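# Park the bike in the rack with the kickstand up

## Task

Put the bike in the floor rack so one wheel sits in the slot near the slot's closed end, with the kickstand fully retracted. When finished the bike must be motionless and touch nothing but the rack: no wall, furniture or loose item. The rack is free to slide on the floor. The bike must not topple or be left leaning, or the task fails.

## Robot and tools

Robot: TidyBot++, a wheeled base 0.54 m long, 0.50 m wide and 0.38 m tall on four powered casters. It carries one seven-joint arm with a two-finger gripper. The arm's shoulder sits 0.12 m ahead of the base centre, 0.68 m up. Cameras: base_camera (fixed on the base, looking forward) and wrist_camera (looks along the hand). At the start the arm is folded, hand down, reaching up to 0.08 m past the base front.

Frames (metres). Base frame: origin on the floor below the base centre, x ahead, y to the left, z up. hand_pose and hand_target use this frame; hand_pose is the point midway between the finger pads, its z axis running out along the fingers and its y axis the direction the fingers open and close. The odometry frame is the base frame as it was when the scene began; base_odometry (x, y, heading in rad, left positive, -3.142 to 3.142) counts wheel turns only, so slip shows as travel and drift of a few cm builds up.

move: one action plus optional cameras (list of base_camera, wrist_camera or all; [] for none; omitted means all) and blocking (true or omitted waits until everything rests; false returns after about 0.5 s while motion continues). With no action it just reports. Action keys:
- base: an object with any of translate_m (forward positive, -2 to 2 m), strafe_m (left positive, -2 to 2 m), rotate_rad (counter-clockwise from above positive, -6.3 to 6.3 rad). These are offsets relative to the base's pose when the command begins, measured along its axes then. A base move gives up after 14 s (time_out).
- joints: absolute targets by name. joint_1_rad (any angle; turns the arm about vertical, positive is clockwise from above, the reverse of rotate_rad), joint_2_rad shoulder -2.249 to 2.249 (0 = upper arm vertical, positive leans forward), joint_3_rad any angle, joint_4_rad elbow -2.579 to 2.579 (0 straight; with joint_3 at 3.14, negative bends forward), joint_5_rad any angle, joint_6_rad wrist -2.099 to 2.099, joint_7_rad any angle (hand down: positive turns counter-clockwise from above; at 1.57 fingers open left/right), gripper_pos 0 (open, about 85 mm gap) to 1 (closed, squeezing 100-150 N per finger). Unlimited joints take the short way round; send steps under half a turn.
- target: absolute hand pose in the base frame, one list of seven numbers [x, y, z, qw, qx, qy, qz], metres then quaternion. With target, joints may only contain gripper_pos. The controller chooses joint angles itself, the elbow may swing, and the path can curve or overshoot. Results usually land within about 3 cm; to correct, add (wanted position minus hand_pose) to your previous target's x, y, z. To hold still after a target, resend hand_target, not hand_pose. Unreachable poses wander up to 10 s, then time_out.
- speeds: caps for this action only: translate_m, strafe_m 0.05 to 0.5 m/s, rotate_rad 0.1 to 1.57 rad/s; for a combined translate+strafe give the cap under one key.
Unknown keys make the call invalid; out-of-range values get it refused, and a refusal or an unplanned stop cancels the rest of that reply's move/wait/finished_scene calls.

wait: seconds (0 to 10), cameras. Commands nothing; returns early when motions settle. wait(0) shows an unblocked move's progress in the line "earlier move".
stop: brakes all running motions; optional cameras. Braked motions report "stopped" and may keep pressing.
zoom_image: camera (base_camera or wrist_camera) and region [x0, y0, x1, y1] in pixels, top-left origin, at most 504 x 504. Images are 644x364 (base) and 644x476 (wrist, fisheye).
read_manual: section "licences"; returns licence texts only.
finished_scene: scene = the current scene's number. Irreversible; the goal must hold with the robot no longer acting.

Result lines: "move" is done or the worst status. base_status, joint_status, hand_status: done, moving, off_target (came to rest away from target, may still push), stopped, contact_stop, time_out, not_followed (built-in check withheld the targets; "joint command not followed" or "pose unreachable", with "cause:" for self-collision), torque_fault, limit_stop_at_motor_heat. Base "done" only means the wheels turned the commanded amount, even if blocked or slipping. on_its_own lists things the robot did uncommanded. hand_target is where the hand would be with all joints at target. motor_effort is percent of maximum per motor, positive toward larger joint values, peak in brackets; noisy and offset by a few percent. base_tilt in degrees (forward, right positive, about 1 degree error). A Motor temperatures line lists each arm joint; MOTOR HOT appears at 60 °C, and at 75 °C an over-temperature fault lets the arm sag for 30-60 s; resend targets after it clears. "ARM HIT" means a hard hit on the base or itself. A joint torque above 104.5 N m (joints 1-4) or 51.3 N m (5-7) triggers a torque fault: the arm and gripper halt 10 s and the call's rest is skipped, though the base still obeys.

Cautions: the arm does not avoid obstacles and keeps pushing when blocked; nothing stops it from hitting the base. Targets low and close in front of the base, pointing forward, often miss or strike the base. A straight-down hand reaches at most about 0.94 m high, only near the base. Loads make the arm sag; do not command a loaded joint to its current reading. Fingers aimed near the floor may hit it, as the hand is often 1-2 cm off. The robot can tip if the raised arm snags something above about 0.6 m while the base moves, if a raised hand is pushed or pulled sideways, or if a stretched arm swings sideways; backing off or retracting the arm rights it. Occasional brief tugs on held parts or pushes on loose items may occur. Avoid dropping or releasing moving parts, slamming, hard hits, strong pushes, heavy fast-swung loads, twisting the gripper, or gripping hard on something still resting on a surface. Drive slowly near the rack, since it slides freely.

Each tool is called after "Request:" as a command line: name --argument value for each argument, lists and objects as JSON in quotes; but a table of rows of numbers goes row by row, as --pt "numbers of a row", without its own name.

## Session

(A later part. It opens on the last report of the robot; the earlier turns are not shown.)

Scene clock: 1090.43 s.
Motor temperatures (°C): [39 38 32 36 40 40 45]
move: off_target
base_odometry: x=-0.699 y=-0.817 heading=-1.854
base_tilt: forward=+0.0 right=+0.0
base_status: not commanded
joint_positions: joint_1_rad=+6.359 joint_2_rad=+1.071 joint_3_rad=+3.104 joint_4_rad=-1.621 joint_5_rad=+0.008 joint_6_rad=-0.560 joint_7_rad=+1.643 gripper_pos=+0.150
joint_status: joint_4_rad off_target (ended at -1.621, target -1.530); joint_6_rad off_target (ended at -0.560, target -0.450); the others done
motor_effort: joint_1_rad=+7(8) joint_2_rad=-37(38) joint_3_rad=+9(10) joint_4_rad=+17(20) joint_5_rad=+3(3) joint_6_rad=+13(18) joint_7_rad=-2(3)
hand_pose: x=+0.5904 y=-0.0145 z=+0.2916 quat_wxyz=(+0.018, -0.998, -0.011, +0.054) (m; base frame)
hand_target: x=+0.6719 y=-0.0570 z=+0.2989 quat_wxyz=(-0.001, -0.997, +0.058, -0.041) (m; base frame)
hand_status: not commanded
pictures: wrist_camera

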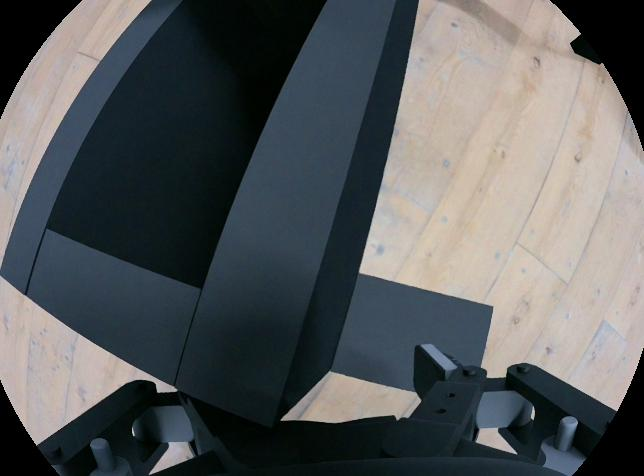

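Request:
move --joints '{"joint_1_rad": 6.39, "joint_2_rad": 0.85, "joint_4_rad": -1.65, "joint_6_rad": -0.6, "joint_7_rad": 1.56, "gripper_pos": 0.15}' --cameras '[]'

Request:
move --joints '{"joint_2_rad": 0.92, "joint_4_rad": -1.57, "joint_6_rad": -0.62}' --cameras '["wrist_camera"]'

Scene clock: 1097.03 s.
Motor temperatures (°C): [39 39 32 36 40 40 45]
move: off_target
base_odometry: x=-0.699 y=-0.817 heading=-1.854
base_tilt: forward=-0.1 right=-0.1
base_status: not commanded
joint_positions: joint_1_rad=+6.365 joint_2_rad=+0.895 joint_3_rad=+3.112 joint_4_rad=-1.665 joint_5_rad=+0.008 joint_6_rad=-0.582 joint_7_rad=+1.641 gripper_pos=+0.150
joint_status: joint_2_rad off_target (ended at +0.895, target +0.850); the others done
motor_effort: joint_1_rad=+5(8) joint_2_rad=-41(48) joint_3_rad=+6(10) joint_4_rad=+14(20) joint_5_rad=+2(3) joint_6_rad=+7(15) joint_7_rad=-1(3)
hand_pose: x=+0.6189 y=-0.0243 z=+0.3714 quat_wxyz=(+0.009, -1.000, -0.007, +0.000) (m; base frame)
hand_target: x=+0.6335 y=-0.0529 z=+0.3967 quat_wxyz=(+0.000, -0.998, +0.058, -0.021) (m; base frame)
hand_status: not commanded
pictures: none
No camera images: "cameras" was empty.

Scene clock: 1097.87 s.
Motor temperatures (°C): [39 39 32 36 40 40 45]
move: off_target
base_odometry: x=-0.699 y=-0.817 heading=-1.854
base_tilt: forward=-0.1 right=+0.0
base_status: not commanded
joint_positions: joint_1_rad=+6.365 joint_2_rad=+0.909 joint_3_rad=+3.112 joint_4_rad=-1.636 joint_5_rad=+0.008 joint_6_rad=-0.622 joint_7_rad=+1.641 gripper_pos=+0.150
joint_status: joint_4_rad off_target (ended at -1.636, target -1.570); the others done
motor_effort: joint_1_rad=+6(6) joint_2_rad=-37(42) joint_3_rad=+7(8) joint_4_rad=+15(17) joint_5_rad=+3(3) joint_6_rad=+10(11) joint_7_rad=-1(2)
hand_pose: x=+0.6189 y=-0.0243 z=+0.3695 quat_wxyz=(+0.010, -1.000, -0.007, +0.012) (m; base frame)
hand_target: x=+0.6514 y=-0.0548 z=+0.3756 quat_wxyz=(+0.000, -0.998, +0.058, -0.016) (m; base frame)
hand_status: not commanded
pictures: wrist_camera

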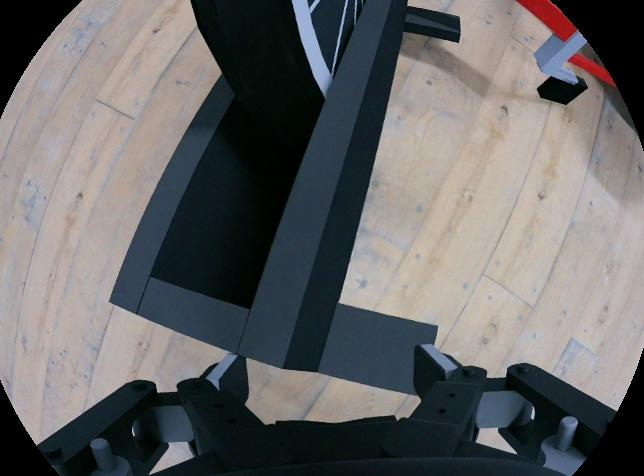

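Request:
move --joints '{"joint_1_rad": 6.31, "joint_2_rad": 0.75, "joint_4_rad": -1.75, "joint_6_rad": -0.6, "joint_7_rad": 1.32}' --cameras '[]'

Request:
move --joints '{"joint_2_rad": 0.85, "joint_4_rad": -1.55, "joint_6_rad": -0.69}' --cameras '["wrist_camera"]'

Scene clock: 1111.00 s.
Motor temperatures (°C): [39 39 32 36 40 40 45]
move: done
base_odometry: x=-0.700 y=-0.817 heading=-1.854
base_tilt: forward=-0.1 right=+0.1
base_status: not commanded
joint_positions: joint_1_rad=+6.320 joint_2_rad=+0.758 joint_3_rad=+3.128 joint_4_rad=-1.722 joint_5_rad=+0.008 joint_6_rad=-0.617 joint_7_rad=+1.399 gripper_pos=+0.150
joint_status: all done
motor_effort: joint_1_rad=-1(6) joint_2_rad=-34(42) joint_3_rad=+0(8) joint_4_rad=+10(17) joint_5_rad=+0(3) joint_6_rad=+1(11) joint_7_rad=+0(2)
hand_pose: x=+0.6152 y=-0.0115 z=+0.4286 quat_wxyz=(+0.004, -0.995, +0.097, -0.022) (m; base frame)
hand_target: x=+0.6068 y=-0.0109 z=+0.4268 quat_wxyz=(+0.003, -0.990, +0.138, -0.021) (m; base frame)
hand_status: not commanded
pictures: none
No camera images: "cameras" was empty.

Scene clock: 1112.17 s.
Motor temperatures (°C): [39 39 32 36 40 40 45]
move: done
base_odometry: x=-0.700 y=-0.817 heading=-1.854
base_tilt: forward=+0.0 right=+0.0
base_status: not commanded
joint_positions: joint_1_rad=+6.320 joint_2_rad=+0.839 joint_3_rad=+3.128 joint_4_rad=-1.571 joint_5_rad=+0.008 joint_6_rad=-0.622 joint_7_rad=+1.398 gripper_pos=+0.150
joint_status: all done
motor_effort: joint_1_rad=+0(1) joint_2_rad=-38(38) joint_3_rad=+1(1) joint_4_rad=+10(11) joint_5_rad=+0(1) joint_6_rad=+1(3) joint_7_rad=+0(0)
hand_pose: x=+0.6758 y=-0.0133 z=+0.4198 quat_wxyz=(+0.006, -0.994, +0.098, -0.055) (m; base frame)
hand_target: x=+0.6634 y=-0.0124 z=+0.4168 quat_wxyz=(+0.003, -0.990, +0.138, -0.026) (m; base frame)
hand_status: not commanded
pictures: wrist_camera

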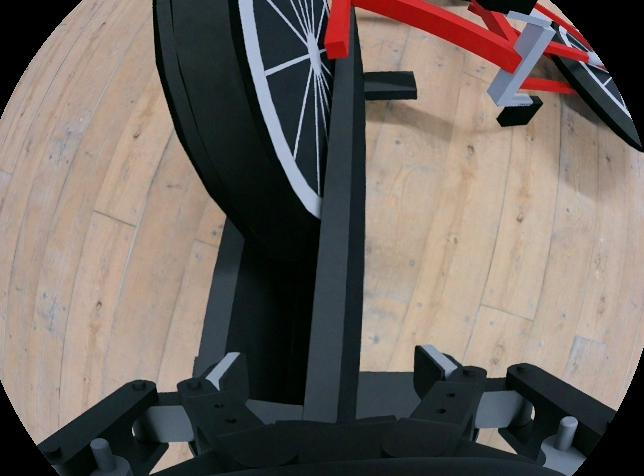

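Request:
move --joints '{"joint_2_rad": 1.08, "joint_4_rad": -1.53, "joint_6_rad": -0.47}' --cameras '["wrist_camera"]'

Scene clock: 1116.37 s.
Motor temperatures (°C): [39 39 32 36 40 40 45]
move: done
base_odometry: x=-0.700 y=-0.817 heading=-1.854
base_tilt: forward=+0.0 right=+0.0
base_status: not commanded
joint_positions: joint_1_rad=+6.320 joint_2_rad=+1.054 joint_3_rad=+3.129 joint_4_rad=-1.539 joint_5_rad=+0.008 joint_6_rad=-0.525 joint_7_rad=+1.394 gripper_pos=+0.150
joint_status: all done
motor_effort: joint_1_rad=-1(2) joint_2_rad=-36(40) joint_3_rad=+0(2) joint_4_rad=+6(11) joint_5_rad=+0(1) joint_6_rad=-1(2) joint_7_rad=+0(1)
hand_pose: x=+0.6558 y=-0.0124 z=+0.3103 quat_wxyz=(+0.004, -0.995, +0.100, -0.011) (m; base frame)
hand_target: x=+0.6685 y=-0.0124 z=+0.2985 quat_wxyz=(+0.004, -0.990, +0.138, -0.031) (m; base frame)
hand_status: not commanded
pictures: wrist_camera

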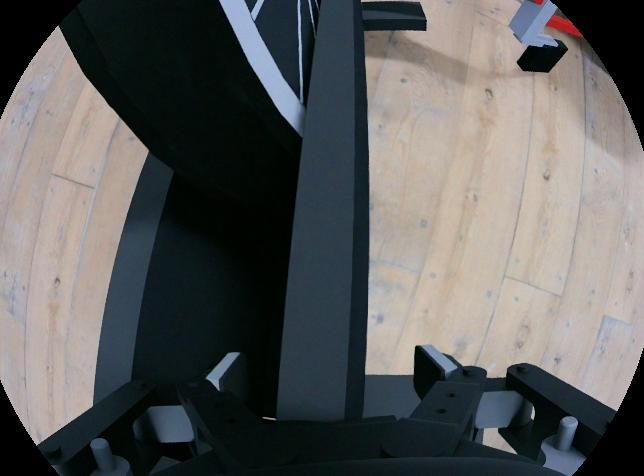

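Request:
move --joints '{"joint_2_rad": 1.12, "joint_4_rad": -1.52, "joint_6_rad": -0.46}' --cameras '[]'

Request:
move --joints '{"gripper_pos": 1}' --cameras '["wrist_camera","base_camera"]'

Scene clock: 1120.30 s.
Motor temperatures (°C): [39 39 32 36 40 40 45]
move: off_target
base_odometry: x=-0.700 y=-0.817 heading=-1.854
base_tilt: forward=+0.0 right=+0.0
base_status: not commanded
joint_positions: joint_1_rad=+6.319 joint_2_rad=+1.073 joint_3_rad=+3.129 joint_4_rad=-1.524 joint_5_rad=+0.008 joint_6_rad=-0.518 joint_7_rad=+1.394 gripper_pos=+0.150
joint_status: joint_2_rad off_target (ended at +1.073, target +1.120); the others done
motor_effort: joint_1_rad=-2(2) joint_2_rad=-31(36) joint_3_rad=+0(1) joint_4_rad=+4(6) joint_5_rad=+0(1) joint_6_rad=-1(2) joint_7_rad=+0(0)
hand_pose: x=+0.6599 y=-0.0122 z=+0.3030 quat_wxyz=(+0.004, -0.995, +0.100, -0.013) (m; base frame)
hand_target: x=+0.6617 y=-0.0122 z=+0.2785 quat_wxyz=(+0.003, -0.990, +0.138, -0.021) (m; base frame)
hand_status: not commanded
pictures: none
No camera images: "cameras" was empty.

Scene clock: 1121.33 s.
Motor temperatures (°C): [39 39 32 36 40 40 45]
move: off_target
base_odometry: x=-0.699 y=-0.817 heading=-1.854
base_tilt: forward=-0.1 right=-0.1
base_status: not commanded
joint_positions: joint_1_rad=+6.282 joint_2_rad=+1.079 joint_3_rad=+3.173 joint_4_rad=-1.529 joint_5_rad=+0.029 joint_6_rad=-0.517 joint_7_rad=+1.365 gripper_pos=+0.744
joint_status: gripper_pos off_target (ended at +0.744, target +1.000)
motor_effort: joint_1_rad=+6(8) joint_2_rad=-32(36) joint_3_rad=-5(10) joint_4_rad=+10(12) joint_5_rad=-5(7) joint_6_rad=+8(9) joint_7_rad=+4(5)
hand_pose: x=+0.6550 y=-0.0207 z=+0.2987 quat_wxyz=(-0.020, -0.995, +0.097, -0.010) (m; base frame)
hand_target: x=+0.6617 y=-0.0122 z=+0.2785 quat_wxyz=(+0.003, -0.990, +0.138, -0.021) (m; base frame)
hand_status: not commanded
pictures: base_camera, wrist_camera

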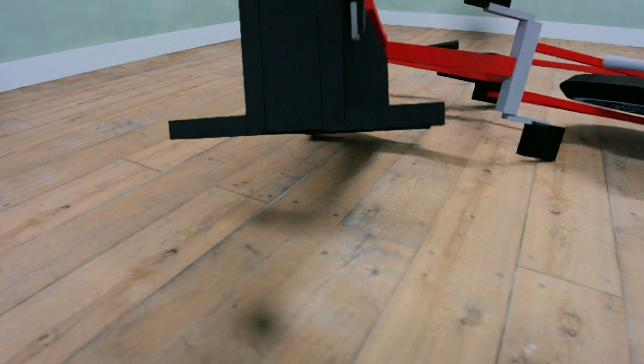

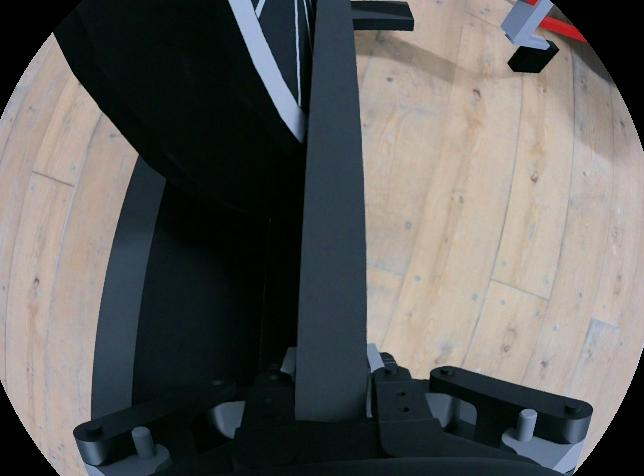

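Request:
move --base '{"translate_m": -0.12, "strafe_m": 0.03}' --speeds '{"translate_m": 0.08}' --cameras '["wrist_camera","base_camera"]'

Scene clock: 1126.43 s.
Motor temperatures (°C): [39 39 32 36 40 40 45]
move: done
base_odometry: x=-0.637 y=-0.710 heading=-1.854
base_tilt: forward=-0.1 right=+0.0
base_status: done
joint_positions: joint_1_rad=+6.318 joint_2_rad=+1.101 joint_3_rad=+3.212 joint_4_rad=-1.481 joint_5_rad=+0.059 joint_6_rad=-0.471 joint_7_rad=+1.365 gripper_pos=+0.773
joint_status: not commanded
motor_effort: joint_1_rad=-3(6) joint_2_rad=-36(40) joint_3_rad=-12(14) joint_4_rad=+0(10) joint_5_rad=-15(16) joint_6_rad=-3(8) joint_7_rad=-7(8)
hand_pose: x=+0.6864 y=-0.0693 z=+0.2971 quat_wxyz=(-0.043, -0.992, +0.109, -0.047) (m; base frame)
hand_target: x=+0.6617 y=-0.0122 z=+0.2785 quat_wxyz=(+0.003, -0.990, +0.138, -0.021) (m; base frame)
hand_status: not commanded
pictures: base_camera, wrist_camera

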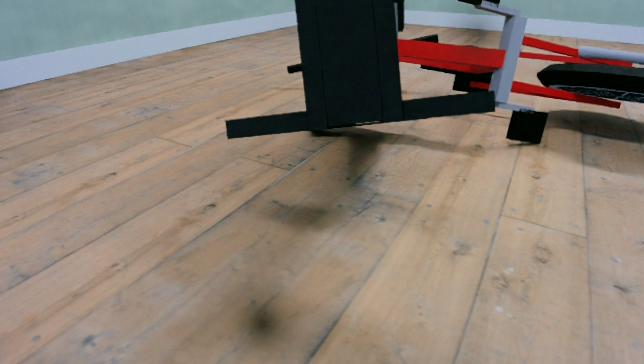

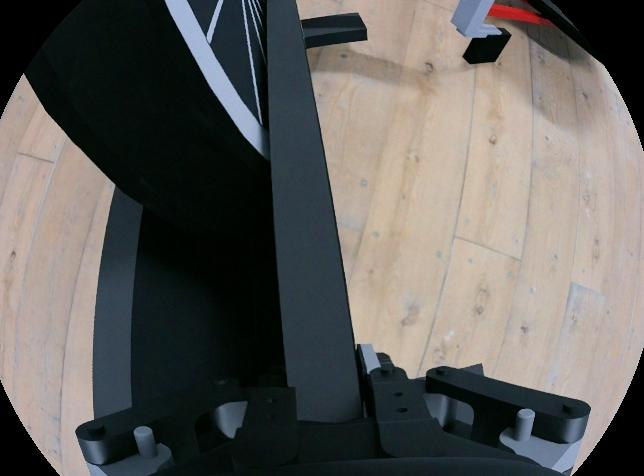

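Request:
move --base '{"translate_m": -0.12, "strafe_m": -0.02}' --speeds '{"translate_m": 0.1}' --cameras '["wrist_camera","base_camera"]'

Scene clock: 1132.37 s.
Motor temperatures (°C): [39 39 32 36 40 40 45]
move: done
base_odometry: x=-0.623 y=-0.589 heading=-1.853
base_tilt: forward=+0.0 right=+0.0
base_status: done
joint_positions: joint_1_rad=+6.293 joint_2_rad=+1.111 joint_3_rad=+3.203 joint_4_rad=-1.469 joint_5_rad=+0.072 joint_6_rad=-0.453 joint_7_rad=+1.365 gripper_pos=+0.773
joint_status: not commanded
motor_effort: joint_1_rad=+3(5) joint_2_rad=-38(41) joint_3_rad=-8(13) joint_4_rad=+0(5) joint_5_rad=-17(18) joint_6_rad=-4(10) joint_7_rad=-11(12)
hand_pose: x=+0.6970 y=-0.0509 z=+0.2942 quat_wxyz=(-0.040, -0.994, +0.088, -0.058) (m; base frame)
hand_target: x=+0.6617 y=-0.0122 z=+0.2785 quat_wxyz=(+0.003, -0.990, +0.138, -0.021) (m; base frame)
hand_status: not commanded
pictures: base_camera, wrist_camera

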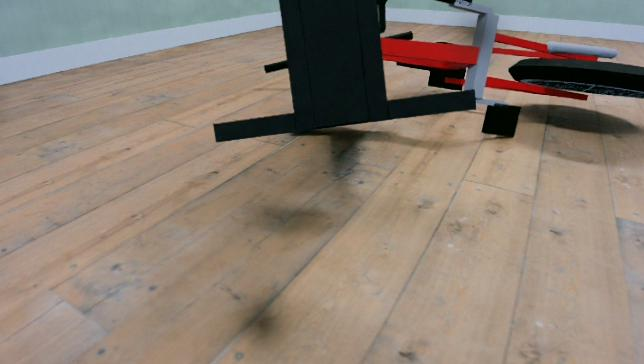

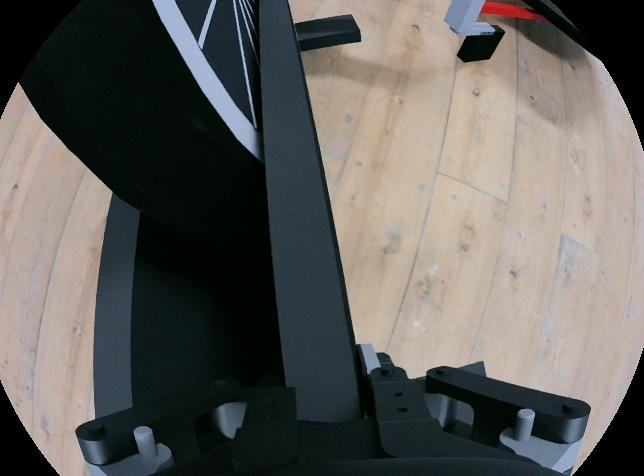

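Request:
move --base '{"translate_m": 0.04}' --speeds '{"translate_m": 0.1}' --joints '{"joint_2_rad": 1.24, "joint_4_rad": -1.46, "joint_6_rad": -0.38}' --cameras '["wrist_camera","base_camera"]'

Scene clock: 1150.67 s.
Motor temperatures (°C): [39 39 32 36 40 40 45]
move: off_target
base_odometry: x=-0.633 y=-0.628 heading=-1.853
base_tilt: forward=-0.1 right=+0.0
base_status: done
joint_positions: joint_1_rad=+6.269 joint_2_rad=+1.130 joint_3_rad=+3.187 joint_4_rad=-1.480 joint_5_rad=+0.072 joint_6_rad=-0.453 joint_7_rad=+1.359 gripper_pos=+0.773
joint_status: joint_2_rad off_target (ended at +1.130, target +1.240); the others done
motor_effort: joint_1_rad=+8(9) joint_2_rad=-23(39) joint_3_rad=-5(8) joint_4_rad=+11(13) joint_5_rad=-9(17) joint_6_rad=+10(14) joint_7_rad=+0(11)
hand_pose: x=+0.6839 y=-0.0274 z=+0.2805 quat_wxyz=(-0.033, -0.996, +0.076, -0.042) (m; base frame)
hand_target: x=+0.6703 y=-0.0125 z=+0.2236 quat_wxyz=(+0.004, -0.990, +0.138, -0.031) (m; base frame)
hand_status: not commanded
pictures: base_camera, wrist_camera

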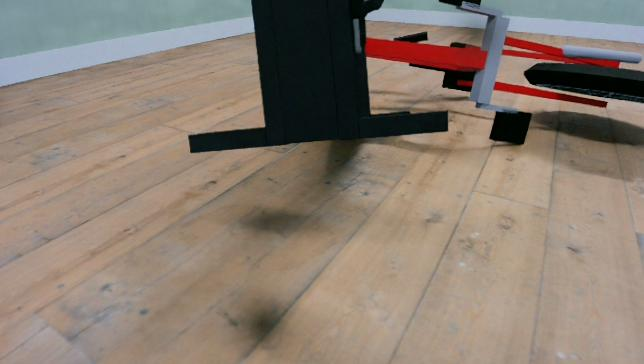

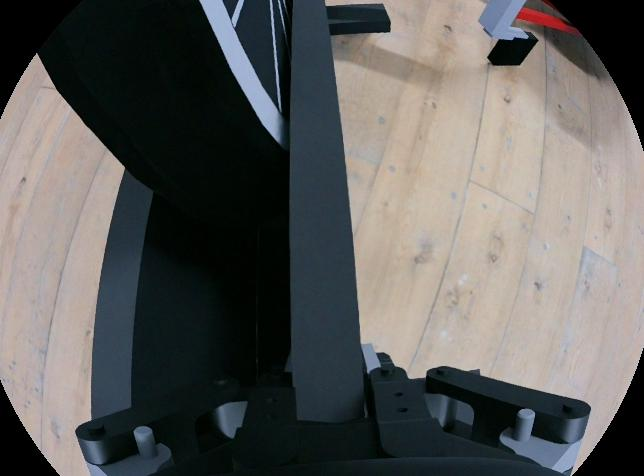

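Request:
move --joints '{"joint_2_rad": 1.38, "joint_4_rad": -1.42, "joint_6_rad": -0.3}' --cameras '["wrist_camera","base_camera"]'

Scene clock: 1154.57 s.
Motor temperatures (°C): [39 39 32 36 40 40 45]
move: done
base_odometry: x=-0.633 y=-0.628 heading=-1.853
base_tilt: forward=+0.0 right=+0.0
base_status: not commanded
joint_positions: joint_1_rad=+6.261 joint_2_rad=+1.349 joint_3_rad=+3.179 joint_4_rad=-1.448 joint_5_rad=+0.072 joint_6_rad=-0.368 joint_7_rad=+1.359 gripper_pos=+0.773
joint_status: all done
motor_effort: joint_1_rad=+8(11) joint_2_rad=-35(37) joint_3_rad=-3(6) joint_4_rad=+9(11) joint_5_rad=-5(11) joint_6_rad=+6(11) joint_7_rad=+1(1)
hand_pose: x=+0.6293 y=-0.0180 z=+0.1676 quat_wxyz=(-0.032, -0.997, +0.065, +0.008) (m; base frame)
hand_target: x=+0.6502 y=-0.0119 z=+0.1544 quat_wxyz=(+0.003, -0.990, +0.138, -0.021) (m; base frame)
hand_status: not commanded
pictures: base_camera, wrist_camera

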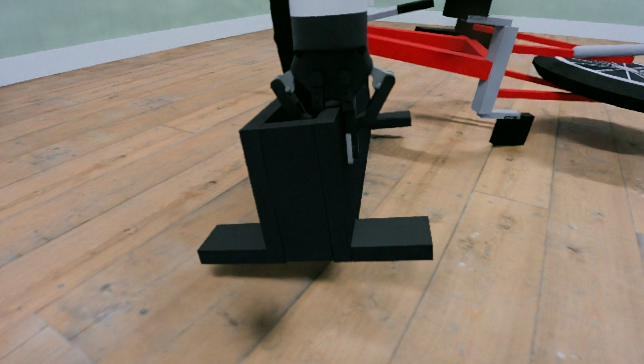

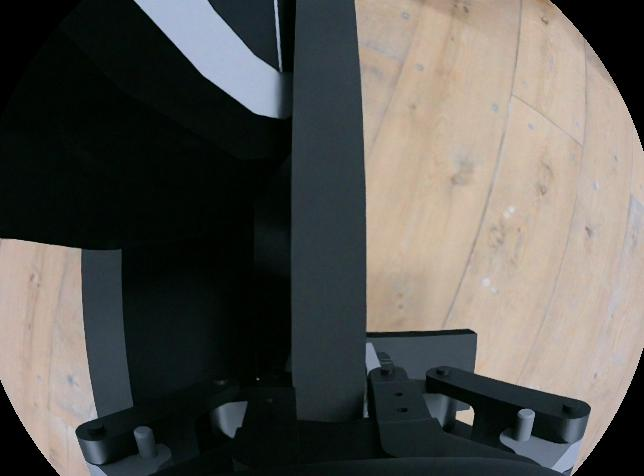

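Request:
move --joints '{"joint_2_rad": 1.44, "joint_4_rad": -1.4, "joint_6_rad": -0.26}' --cameras '["base_camera"]'

Request:
move --base '{"translate_m": -0.12}' --speeds '{"translate_m": 0.1}' --cameras '["wrist_camera","base_camera"]'

Scene clock: 1158.77 s.
Motor temperatures (°C): [39 39 32 36 40 40 45]
move: done
base_odometry: x=-0.633 y=-0.628 heading=-1.853
base_tilt: forward=-0.1 right=+0.0
base_status: not commanded
joint_positions: joint_1_rad=+6.261 joint_2_rad=+1.402 joint_3_rad=+3.176 joint_4_rad=-1.432 joint_5_rad=+0.072 joint_6_rad=-0.335 joint_7_rad=+1.359 gripper_pos=+0.773
joint_status: all done
motor_effort: joint_1_rad=+9(10) joint_2_rad=-34(36) joint_3_rad=-2(4) joint_4_rad=+5(9) joint_5_rad=-5(5) joint_6_rad=+2(7) joint_7_rad=+0(0)
hand_pose: x=+0.6206 y=-0.0162 z=+0.1417 quat_wxyz=(-0.030, -0.997, +0.064, +0.011) (m; base frame)
hand_target: x=+0.6424 y=-0.0117 z=+0.1255 quat_wxyz=(+0.003, -0.990, +0.138, -0.021) (m; base frame)
hand_status: not commanded
pictures: base_camera

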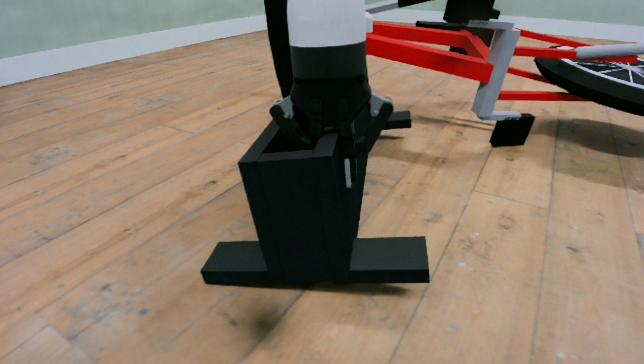

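Scene clock: 1160.53 s.
Motor temperatures (°C): [39 39 32 36 40 40 45]
move: done
base_odometry: x=-0.600 y=-0.512 heading=-1.853
base_tilt: forward=+0.0 right=+0.0
base_status: done
joint_positions: joint_1_rad=+6.304 joint_2_rad=+1.420 joint_3_rad=+3.218 joint_4_rad=-1.362 joint_5_rad=+0.072 joint_6_rad=-0.285 joint_7_rad=+1.359 gripper_pos=+0.778
joint_status: not commanded
motor_effort: joint_1_rad=+0(9) joint_2_rad=-38(41) joint_3_rad=-12(15) joint_4_rad=-1(7) joint_5_rad=-13(13) joint_6_rad=-3(6) joint_7_rad=-8(9)
hand_pose: x=+0.6674 y=-0.0633 z=+0.1415 quat_wxyz=(-0.046, -0.994, +0.086, -0.040) (m; base frame)
hand_target: x=+0.6424 y=-0.0117 z=+0.1255 quat_wxyz=(+0.003, -0.990, +0.138, -0.021) (m; base frame)
hand_status: not commanded
pictures: base_camera, wrist_camera

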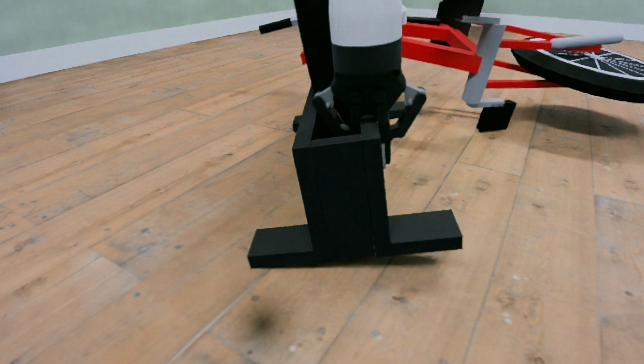

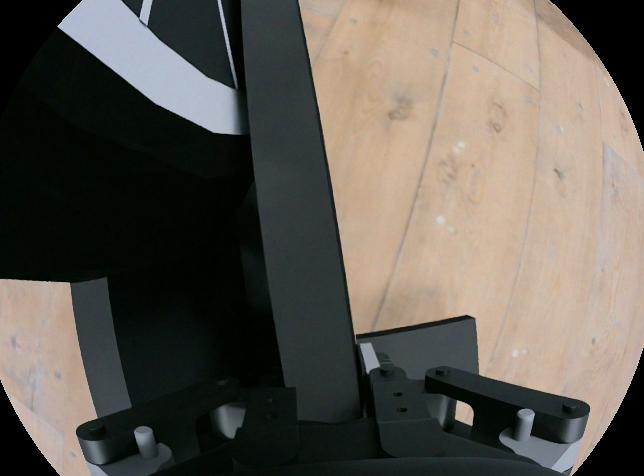

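Request:
move --base '{"translate_m": 0.03, "strafe_m": -0.03}' --speeds '{"translate_m": 0.1}' --joints '{"gripper_pos": 0.15}' --cameras '["base_camera"]'

Request:
move --joints '{"joint_1_rad": 6.283, "joint_2_rad": 0.6, "joint_3_rad": 3.14, "joint_4_rad": -1.8, "joint_5_rad": 0, "joint_6_rad": -0.6, "joint_7_rad": 1.57}' --cameras '["base_camera"]'

Request:
move --joints '{"joint_2_rad": -0.2, "joint_4_rad": -2.2, "joint_6_rad": -0.6}' --base '{"translate_m": -0.1}' --cameras '["base_camera","wrist_camera"]'

Scene clock: 1172.27 s.
Motor temperatures (°C): [39 39 32 36 40 40 45]
move: done
base_odometry: x=-0.638 y=-0.533 heading=-1.854
base_tilt: forward=-0.1 right=+0.0
base_status: done
joint_positions: joint_1_rad=+6.323 joint_2_rad=+1.425 joint_3_rad=+3.157 joint_4_rad=-1.388 joint_5_rad=+0.018 joint_6_rad=-0.285 joint_7_rad=+1.345 gripper_pos=+0.150
joint_status: all done
motor_effort: joint_1_rad=-3(5) joint_2_rad=-37(40) joint_3_rad=-1(11) joint_4_rad=+5(8) joint_5_rad=+0(13) joint_6_rad=+1(6) joint_7_rad=+0(8)
hand_pose: x=+0.6496 y=-0.0309 z=+0.1345 quat_wxyz=(-0.008, -0.992, +0.125, -0.023) (m; base frame)
hand_target: x=+0.6424 y=-0.0117 z=+0.1255 quat_wxyz=(+0.003, -0.990, +0.138, -0.021) (m; base frame)
hand_status: not commanded
pictures: base_camera

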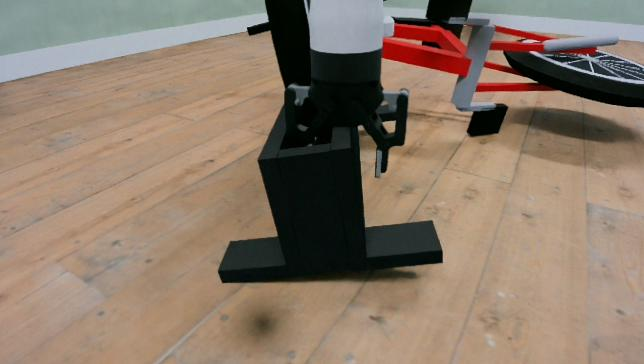

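Scene clock: 1174.40 s.
Motor temperatures (°C): [39 39 32 36 40 40 45]
move: done
base_odometry: x=-0.638 y=-0.533 heading=-1.854
base_tilt: forward=-0.2 right=+0.0
base_status: not commanded
joint_positions: joint_1_rad=+6.295 joint_2_rad=+0.620 joint_3_rad=+3.155 joint_4_rad=-1.772 joint_5_rad=+0.018 joint_6_rad=-0.526 joint_7_rad=+1.491 gripper_pos=+0.150
joint_status: all done
motor_effort: joint_1_rad=-1(4) joint_2_rad=-33(45) joint_3_rad=+2(3) joint_4_rad=+11(12) joint_5_rad=+0(2) joint_6_rad=+2(3) joint_7_rad=+0(1)
hand_pose: x=+0.6462 y=-0.0148 z=+0.4902 quat_wxyz=(-0.006, -0.993, +0.043, -0.111) (m; base frame)
hand_target: x=+0.6128 y=+0.0023 z=+0.4891 quat_wxyz=(+0.001, -0.997, +0.000, -0.071) (m; base frame)
hand_status: not commanded
pictures: base_camera

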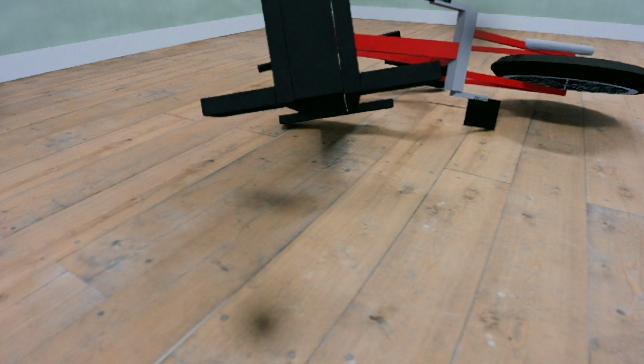

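Scene clock: 1176.47 s.
Motor temperatures (°C): [39 39 32 36 40 40 45]
move: done
base_odometry: x=-0.610 y=-0.437 heading=-1.854
base_tilt: forward=+0.0 right=+0.0
base_status: done
joint_positions: joint_1_rad=+6.291 joint_2_rad=-0.184 joint_3_rad=+3.155 joint_4_rad=-2.171 joint_5_rad=+0.018 joint_6_rad=-0.533 joint_7_rad=+1.493 gripper_pos=+0.150
joint_status: all done
motor_effort: joint_1_rad=-1(3) joint_2_rad=-11(36) joint_3_rad=+2(2) joint_4_rad=+17(18) joint_5_rad=+0(1) joint_6_rad=+4(7) joint_7_rad=+0(0)
hand_pose: x=+0.5107 y=-0.0095 z=+0.7150 quat_wxyz=(+0.003, -0.951, +0.041, -0.305) (m; base frame)
hand_target: x=+0.4817 y=+0.0020 z=+0.6966 quat_wxyz=(+0.000, -0.964, +0.000, -0.268) (m; base frame)
hand_status: not commanded
pictures: base_camera, wrist_camera

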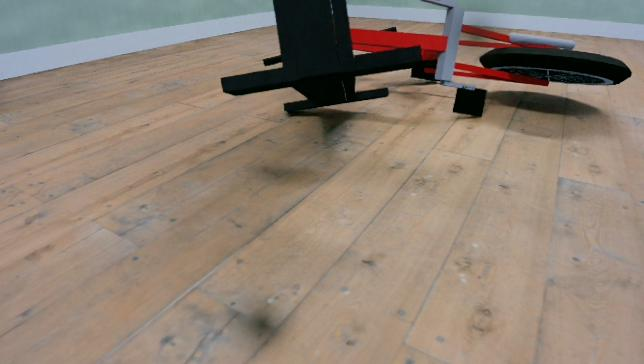

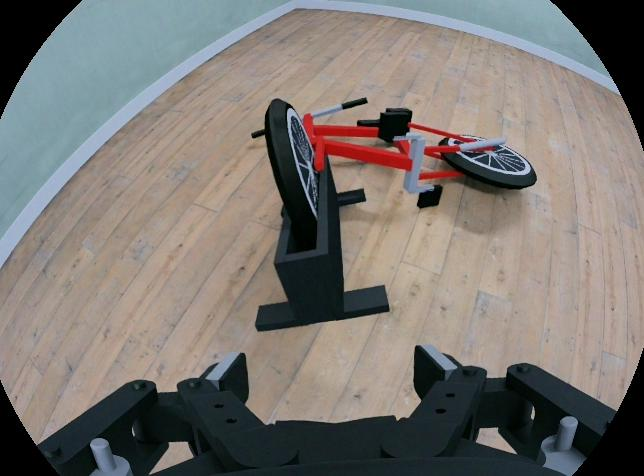

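Request:
move --base '{"translate_m": 0.38, "strafe_m": 0.0}' --speeds '{"translate_m": 0.25}' --joints '{"joint_2_rad": 0.2, "joint_4_rad": -1.9, "joint_6_rad": -0.95, "gripper_pos": 0}' --cameras '["base_camera","wrist_camera"]'

Scene clock: 1201.40 s.
Motor temperatures (°C): [39 39 32 36 40 40 45]
move: done
base_odometry: x=-0.716 y=-0.802 heading=-1.854
base_tilt: forward=+0.0 right=+0.0
base_status: done
joint_positions: joint_1_rad=+6.290 joint_2_rad=+0.195 joint_3_rad=+3.154 joint_4_rad=-1.919 joint_5_rad=+0.018 joint_6_rad=-0.878 joint_7_rad=+1.493 gripper_pos=+0.000
joint_status: all done
motor_effort: joint_1_rad=+0(2) joint_2_rad=-21(22) joint_3_rad=+1(3) joint_4_rad=+13(18) joint_5_rad=+0(1) joint_6_rad=+2(7) joint_7_rad=+0(0)
hand_pose: x=+0.5158 y=-0.0108 z=+0.6242 quat_wxyz=(-0.006, -0.996, +0.043, -0.075) (m; base frame)
hand_target: x=+0.5024 y=+0.0020 z=+0.6255 quat_wxyz=(+0.000, -0.999, +0.000, -0.046) (m; base frame)
hand_status: not commanded
pictures: base_camera, wrist_camera

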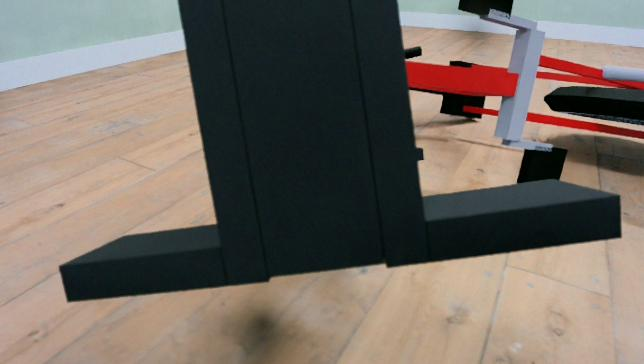

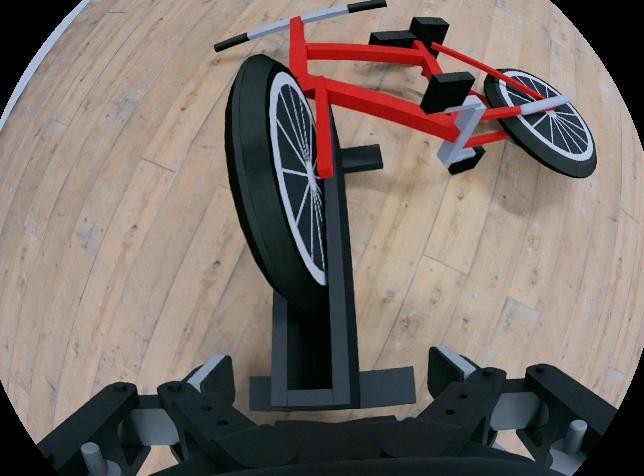

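Request:
move --base '{"translate_m": 0.06, "strafe_m": 0.06}' --speeds '{"translate_m": 0.25}' --joints '{"joint_2_rad": 0.6, "joint_4_rad": -1.65, "joint_6_rad": -0.95, "gripper_pos": 0}' --cameras '["wrist_camera"]'

Scene clock: 1211.40 s.
Motor temperatures (°C): [39 38 32 36 40 40 45]
move: done
base_odometry: x=-0.675 y=-0.876 heading=-1.854
base_tilt: forward=+0.0 right=+0.1
base_status: done
joint_positions: joint_1_rad=+6.283 joint_2_rad=+0.595 joint_3_rad=+3.150 joint_4_rad=-1.675 joint_5_rad=+0.018 joint_6_rad=-0.884 joint_7_rad=+1.493 gripper_pos=+0.000
joint_status: all done
motor_effort: joint_1_rad=-1(3) joint_2_rad=-32(34) joint_3_rad=+1(3) joint_4_rad=+11(15) joint_5_rad=+1(1) joint_6_rad=+1(3) joint_7_rad=+0(0)
hand_pose: x=+0.5915 y=-0.0069 z=+0.5165 quat_wxyz=(-0.009, -0.999, +0.037, +0.006) (m; base frame)
hand_target: x=+0.5830 y=+0.0022 z=+0.5209 quat_wxyz=(+0.000, -1.000, +0.000, +0.029) (m; base frame)
hand_status: not commanded
pictures: wrist_camera

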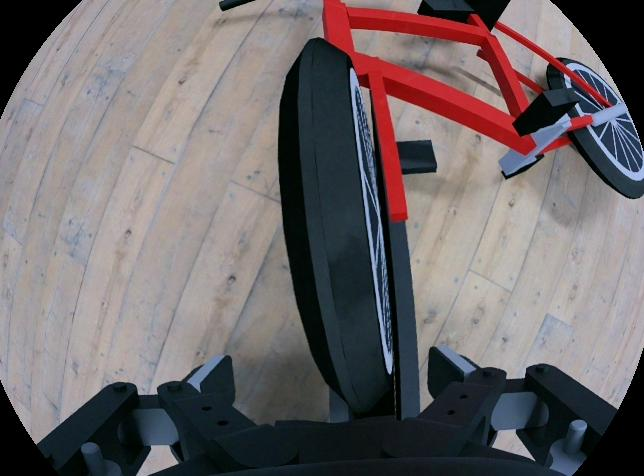

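Request:
move --joints '{"joint_2_rad": 0.85, "joint_4_rad": -1.4, "joint_6_rad": -0.83, "joint_7_rad": 1.72}' --cameras '["wrist_camera"]'

Scene clock: 1219.70 s.
Motor temperatures (°C): [39 38 32 36 40 40 45]
move: done
base_odometry: x=-0.675 y=-0.876 heading=-1.854
base_tilt: forward=-0.1 right=+0.0
base_status: not commanded
joint_positions: joint_1_rad=+6.283 joint_2_rad=+0.851 joint_3_rad=+3.150 joint_4_rad=-1.425 joint_5_rad=+0.018 joint_6_rad=-0.882 joint_7_rad=+1.642 gripper_pos=+0.000
joint_status: all done
motor_effort: joint_1_rad=-1(1) joint_2_rad=-39(42) joint_3_rad=+1(2) joint_4_rad=+11(12) joint_5_rad=+0(1) joint_6_rad=+0(2) joint_7_rad=+0(1)
hand_pose: x=+0.6698 y=-0.0074 z=+0.4442 quat_wxyz=(-0.010, -0.999, -0.038, +0.009) (m; base frame)
hand_target: x=+0.6989 y=+0.0023 z=+0.4514 quat_wxyz=(-0.002, -0.997, -0.075, -0.031) (m; base frame)
hand_status: not commanded
pictures: wrist_camera

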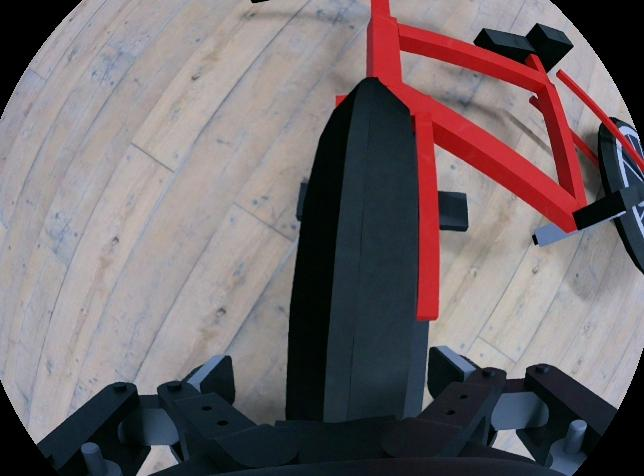

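Request:
move --base '{"strafe_m": -0.012}' --joints '{"joint_2_rad": 0.96, "joint_4_rad": -1.40, "joint_6_rad": -0.73}' --cameras '["wrist_camera"]'

Scene clock: 1229.77 s.
Motor temperatures (°C): [39 39 32 36 40 40 45]
move: off_target
base_odometry: x=-0.687 y=-0.873 heading=-1.854
base_tilt: forward=+0.0 right=+0.0
base_status: done
joint_positions: joint_1_rad=+6.284 joint_2_rad=+0.900 joint_3_rad=+3.147 joint_4_rad=-1.411 joint_5_rad=+0.018 joint_6_rad=-0.818 joint_7_rad=+1.644 gripper_pos=+0.000
joint_status: joint_2_rad off_target (ended at +0.900, target +0.960); the others done
motor_effort: joint_1_rad=-1(6) joint_2_rad=-29(40) joint_3_rad=+2(3) joint_4_rad=+10(13) joint_5_rad=+1(2) joint_6_rad=+6(9) joint_7_rad=+0(0)
hand_pose: x=+0.6846 y=-0.0062 z=+0.4198 quat_wxyz=(-0.009, -0.999, -0.040, -0.006) (m; base frame)
hand_target: x=+0.7012 y=+0.0024 z=+0.3891 quat_wxyz=(-0.001, -0.997, -0.075, -0.026) (m; base frame)
hand_status: not commanded
pictures: wrist_camera

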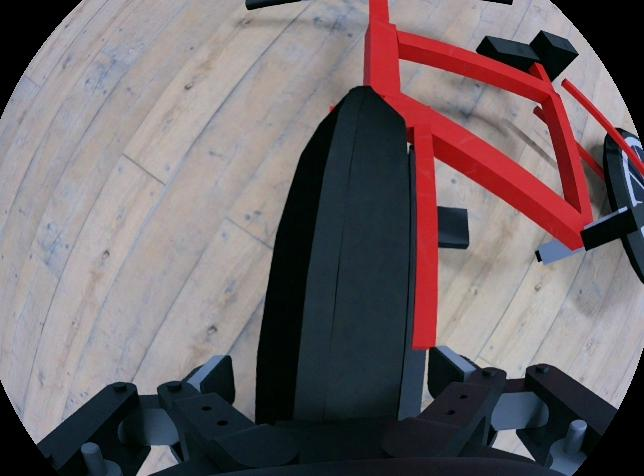

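Request:
move --joints '{"gripper_pos": 1}' --cameras '["wrist_camera"]'

Scene clock: 1234.57 s.
Motor temperatures (°C): [39 39 32 36 40 40 45]
move: off_target
base_odometry: x=-0.687 y=-0.873 heading=-1.854
base_tilt: forward=-0.1 right=+0.0
base_status: not commanded
joint_positions: joint_1_rad=+6.283 joint_2_rad=+0.897 joint_3_rad=+3.154 joint_4_rad=-1.411 joint_5_rad=+0.018 joint_6_rad=-0.818 joint_7_rad=+1.644 gripper_pos=+0.450
joint_status: gripper_pos off_target (ended at +0.450, target +1.000)
motor_effort: joint_1_rad=+0(5) joint_2_rad=-24(36) joint_3_rad=-3(5) joint_4_rad=+11(16) joint_5_rad=-4(7) joint_6_rad=+10(12) joint_7_rad=+3(3)
hand_pose: x=+0.6855 y=-0.0096 z=+0.4217 quat_wxyz=(-0.012, -0.999, -0.039, -0.007) (m; base frame)
hand_target: x=+0.7012 y=+0.0024 z=+0.3891 quat_wxyz=(-0.001, -0.997, -0.075, -0.026) (m; base frame)
hand_status: not commanded
pictures: wrist_camera

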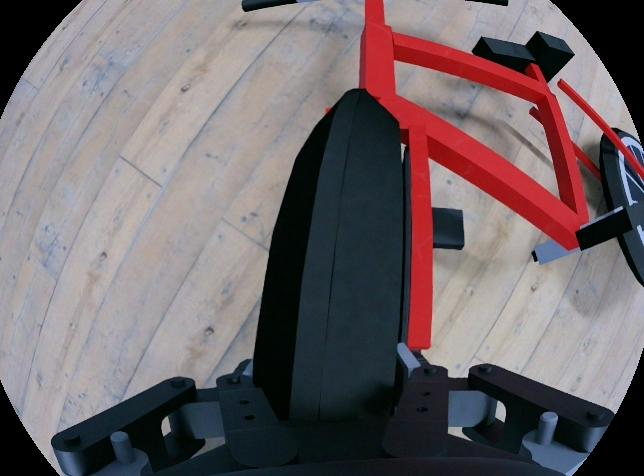

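Request:
move --joints '{"joint_2_rad": 0.82, "joint_4_rad": -1.33, "joint_6_rad": -0.93}' --cameras '["wrist_camera"]'

Request:
move --joints '{"joint_2_rad": 0.7, "joint_4_rad": -1.25, "joint_6_rad": -1.10}' --cameras '["base_camera", "wrist_camera"]'

Scene clock: 1240.03 s.
Motor temperatures (°C): [39 39 32 36 40 40 45]
move: off_target
base_odometry: x=-0.687 y=-0.873 heading=-1.854
base_tilt: forward=+0.0 right=+0.0
base_status: not commanded
joint_positions: joint_1_rad=+6.283 joint_2_rad=+0.900 joint_3_rad=+3.155 joint_4_rad=-1.390 joint_5_rad=+0.018 joint_6_rad=-0.850 joint_7_rad=+1.644 gripper_pos=+0.453
joint_status: joint_2_rad off_target (ended at +0.900, target +0.820); joint_4_rad off_target (ended at -1.390, target -1.330); the others done
motor_effort: joint_1_rad=-1(2) joint_2_rad=-54(54) joint_3_rad=-4(5) joint_4_rad=+17(17) joint_5_rad=-7(7) joint_6_rad=+1(10) joint_7_rad=+1(3)
hand_pose: x=+0.6857 y=-0.0102 z=+0.4248 quat_wxyz=(-0.012, -0.999, -0.039, +0.000) (m; base frame)
hand_target: x=+0.7089 y=+0.0023 z=+0.4861 quat_wxyz=(-0.002, -0.997, -0.075, -0.031) (m; base frame)
hand_status: not commanded
pictures: wrist_camera

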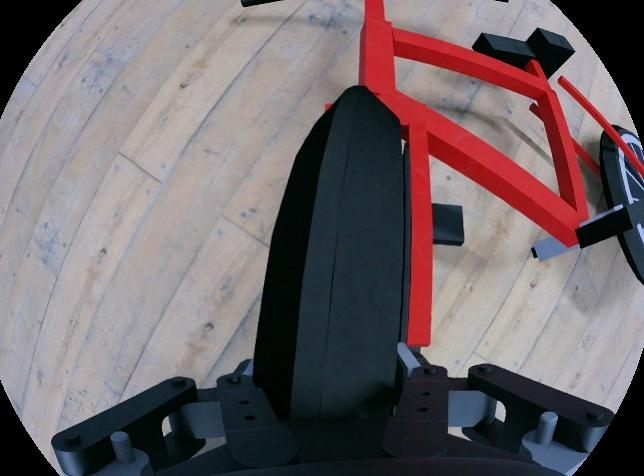

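Scene clock: 1241.07 s.
Motor temperatures (°C): [39 39 32 36 40 40 45]
move: off_target
base_odometry: x=-0.687 y=-0.873 heading=-1.854
base_tilt: forward=+0.0 right=+0.0
base_status: not commanded
joint_positions: joint_1_rad=+6.302 joint_2_rad=+0.872 joint_3_rad=+3.165 joint_4_rad=-1.317 joint_5_rad=+0.019 joint_6_rad=-0.969 joint_7_rad=+1.663 gripper_pos=+0.477
joint_status: joint_2_rad off_target (ended at +0.872, target +0.700); joint_4_rad off_target (ended at -1.317, target -1.250); joint_6_rad off_target (ended at -0.969, target -1.100)
motor_effort: joint_1_rad=-5(7) joint_2_rad=-68(69) joint_3_rad=-2(7) joint_4_rad=+20(20) joint_5_rad=-3(9) joint_6_rad=-8(8) joint_7_rad=-1(2)
hand_pose: x=+0.6918 y=-0.0269 z=+0.4589 quat_wxyz=(-0.016, -0.999, -0.034, +0.009) (m; base frame)
hand_target: x=+0.7105 y=+0.0023 z=+0.5773 quat_wxyz=(-0.003, -0.996, -0.075, -0.046) (m; base frame)
hand_status: not commanded
pictures: base_camera, wrist_camera

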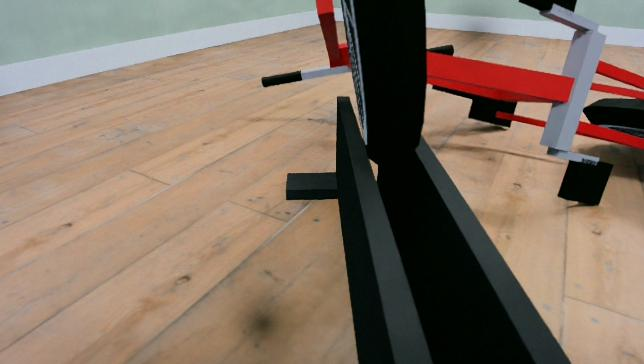

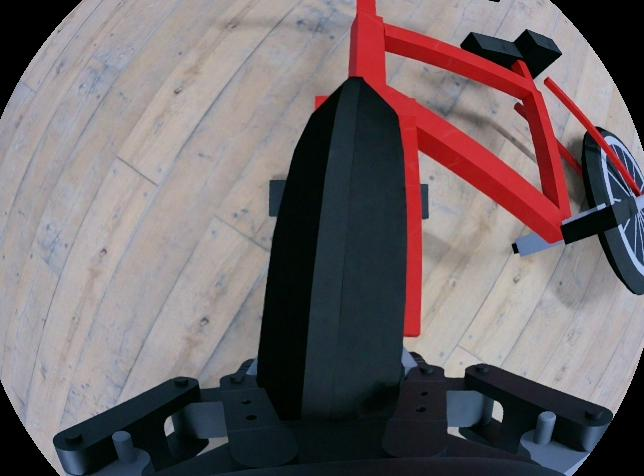

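Request:
move --joints '{"joint_2_rad": 0.58, "joint_4_rad": -1.20, "joint_6_rad": -1.2}' --cameras '["base_camera", "wrist_camera"]'

Scene clock: 1245.77 s.
Motor temperatures (°C): [39 39 32 36 40 40 45]
move: off_target
base_odometry: x=-0.687 y=-0.873 heading=-1.854
base_tilt: forward=+0.0 right=+0.0
base_status: not commanded
joint_positions: joint_1_rad=+6.310 joint_2_rad=+0.825 joint_3_rad=+3.168 joint_4_rad=-1.285 joint_5_rad=+0.020 joint_6_rad=-1.051 joint_7_rad=+1.670 gripper_pos=+0.489
joint_status: joint_2_rad off_target (ended at +0.825, target +0.580); joint_4_rad off_target (ended at -1.285, target -1.200); joint_6_rad off_target (ended at -1.051, target -1.200)
motor_effort: joint_1_rad=-7(9) joint_2_rad=-81(83) joint_3_rad=-4(8) joint_4_rad=+26(27) joint_5_rad=-6(9) joint_6_rad=-11(11) joint_7_rad=-3(4)
hand_pose: x=+0.6910 y=-0.0334 z=+0.4944 quat_wxyz=(-0.017, -0.999, -0.032, +0.011) (m; base frame)
hand_target: x=+0.7072 y=+0.0022 z=+0.6612 quat_wxyz=(-0.006, -0.994, -0.075, -0.081) (m; base frame)
hand_status: not commanded
pictures: base_camera, wrist_camera

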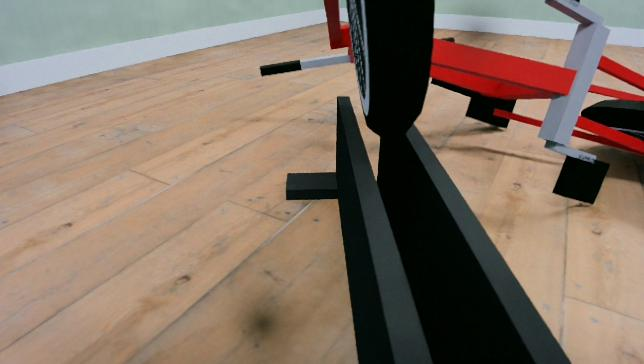

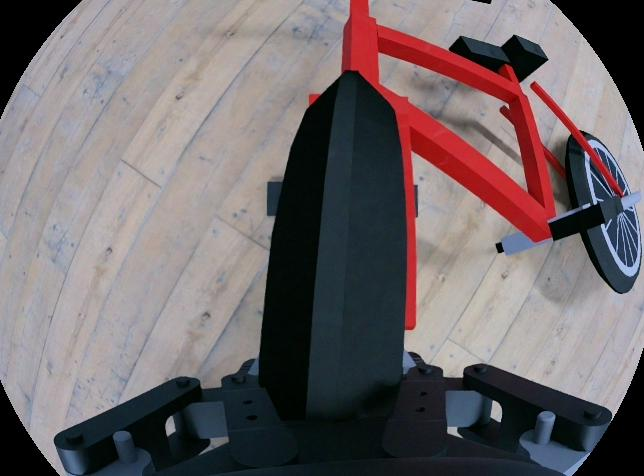

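Request:
move --joints '{"joint_2_rad": 0.44, "joint_4_rad": -1.20, "joint_6_rad": -1.3}' --cameras '["base_camera", "wrist_camera"]'

Scene clock: 1251.63 s.
Motor temperatures (°C): [39 40 32 36 40 40 45]
move: off_target
base_odometry: x=-0.687 y=-0.873 heading=-1.854
base_tilt: forward=+0.0 right=+0.0
base_status: not commanded
joint_positions: joint_1_rad=+6.299 joint_2_rad=+0.704 joint_3_rad=+3.161 joint_4_rad=-1.285 joint_5_rad=+0.031 joint_6_rad=-1.150 joint_7_rad=+1.703 gripper_pos=+0.504
joint_status: joint_2_rad off_target (ended at +0.704, target +0.440); joint_4_rad off_target (ended at -1.285, target -1.200); joint_6_rad off_target (ended at -1.150, target -1.300)
motor_effort: joint_1_rad=-3(9) joint_2_rad=-82(87) joint_3_rad=+0(7) joint_4_rad=+29(31) joint_5_rad=-5(11) joint_6_rad=-11(16) joint_7_rad=-8(9)
hand_pose: x=+0.6788 y=-0.0263 z=+0.5636 quat_wxyz=(-0.021, -0.998, -0.057, +0.001) (m; base frame)
hand_target: x=+0.6741 y=+0.0022 z=+0.7358 quat_wxyz=(-0.007, -0.992, -0.075, -0.100) (m; base frame)
hand_status: not commanded
pictures: base_camera, wrist_camera

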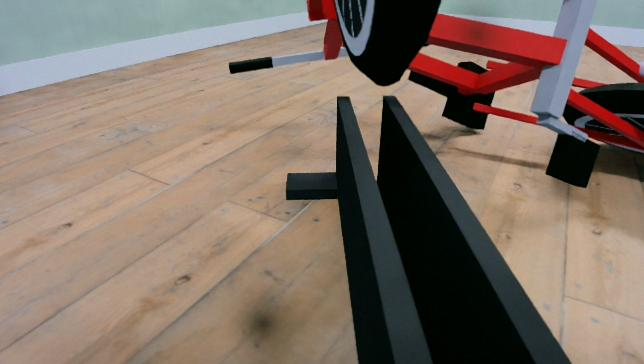

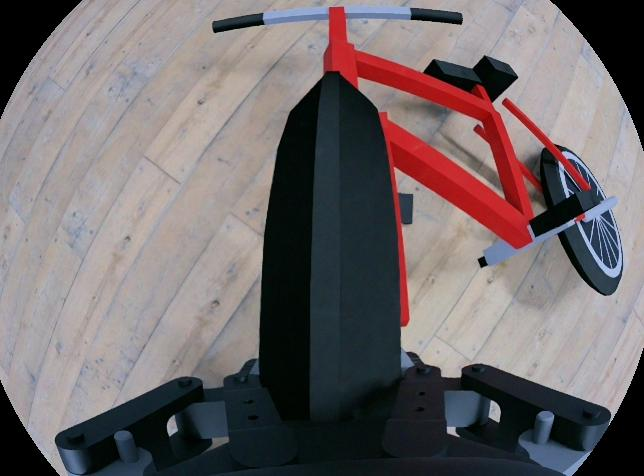

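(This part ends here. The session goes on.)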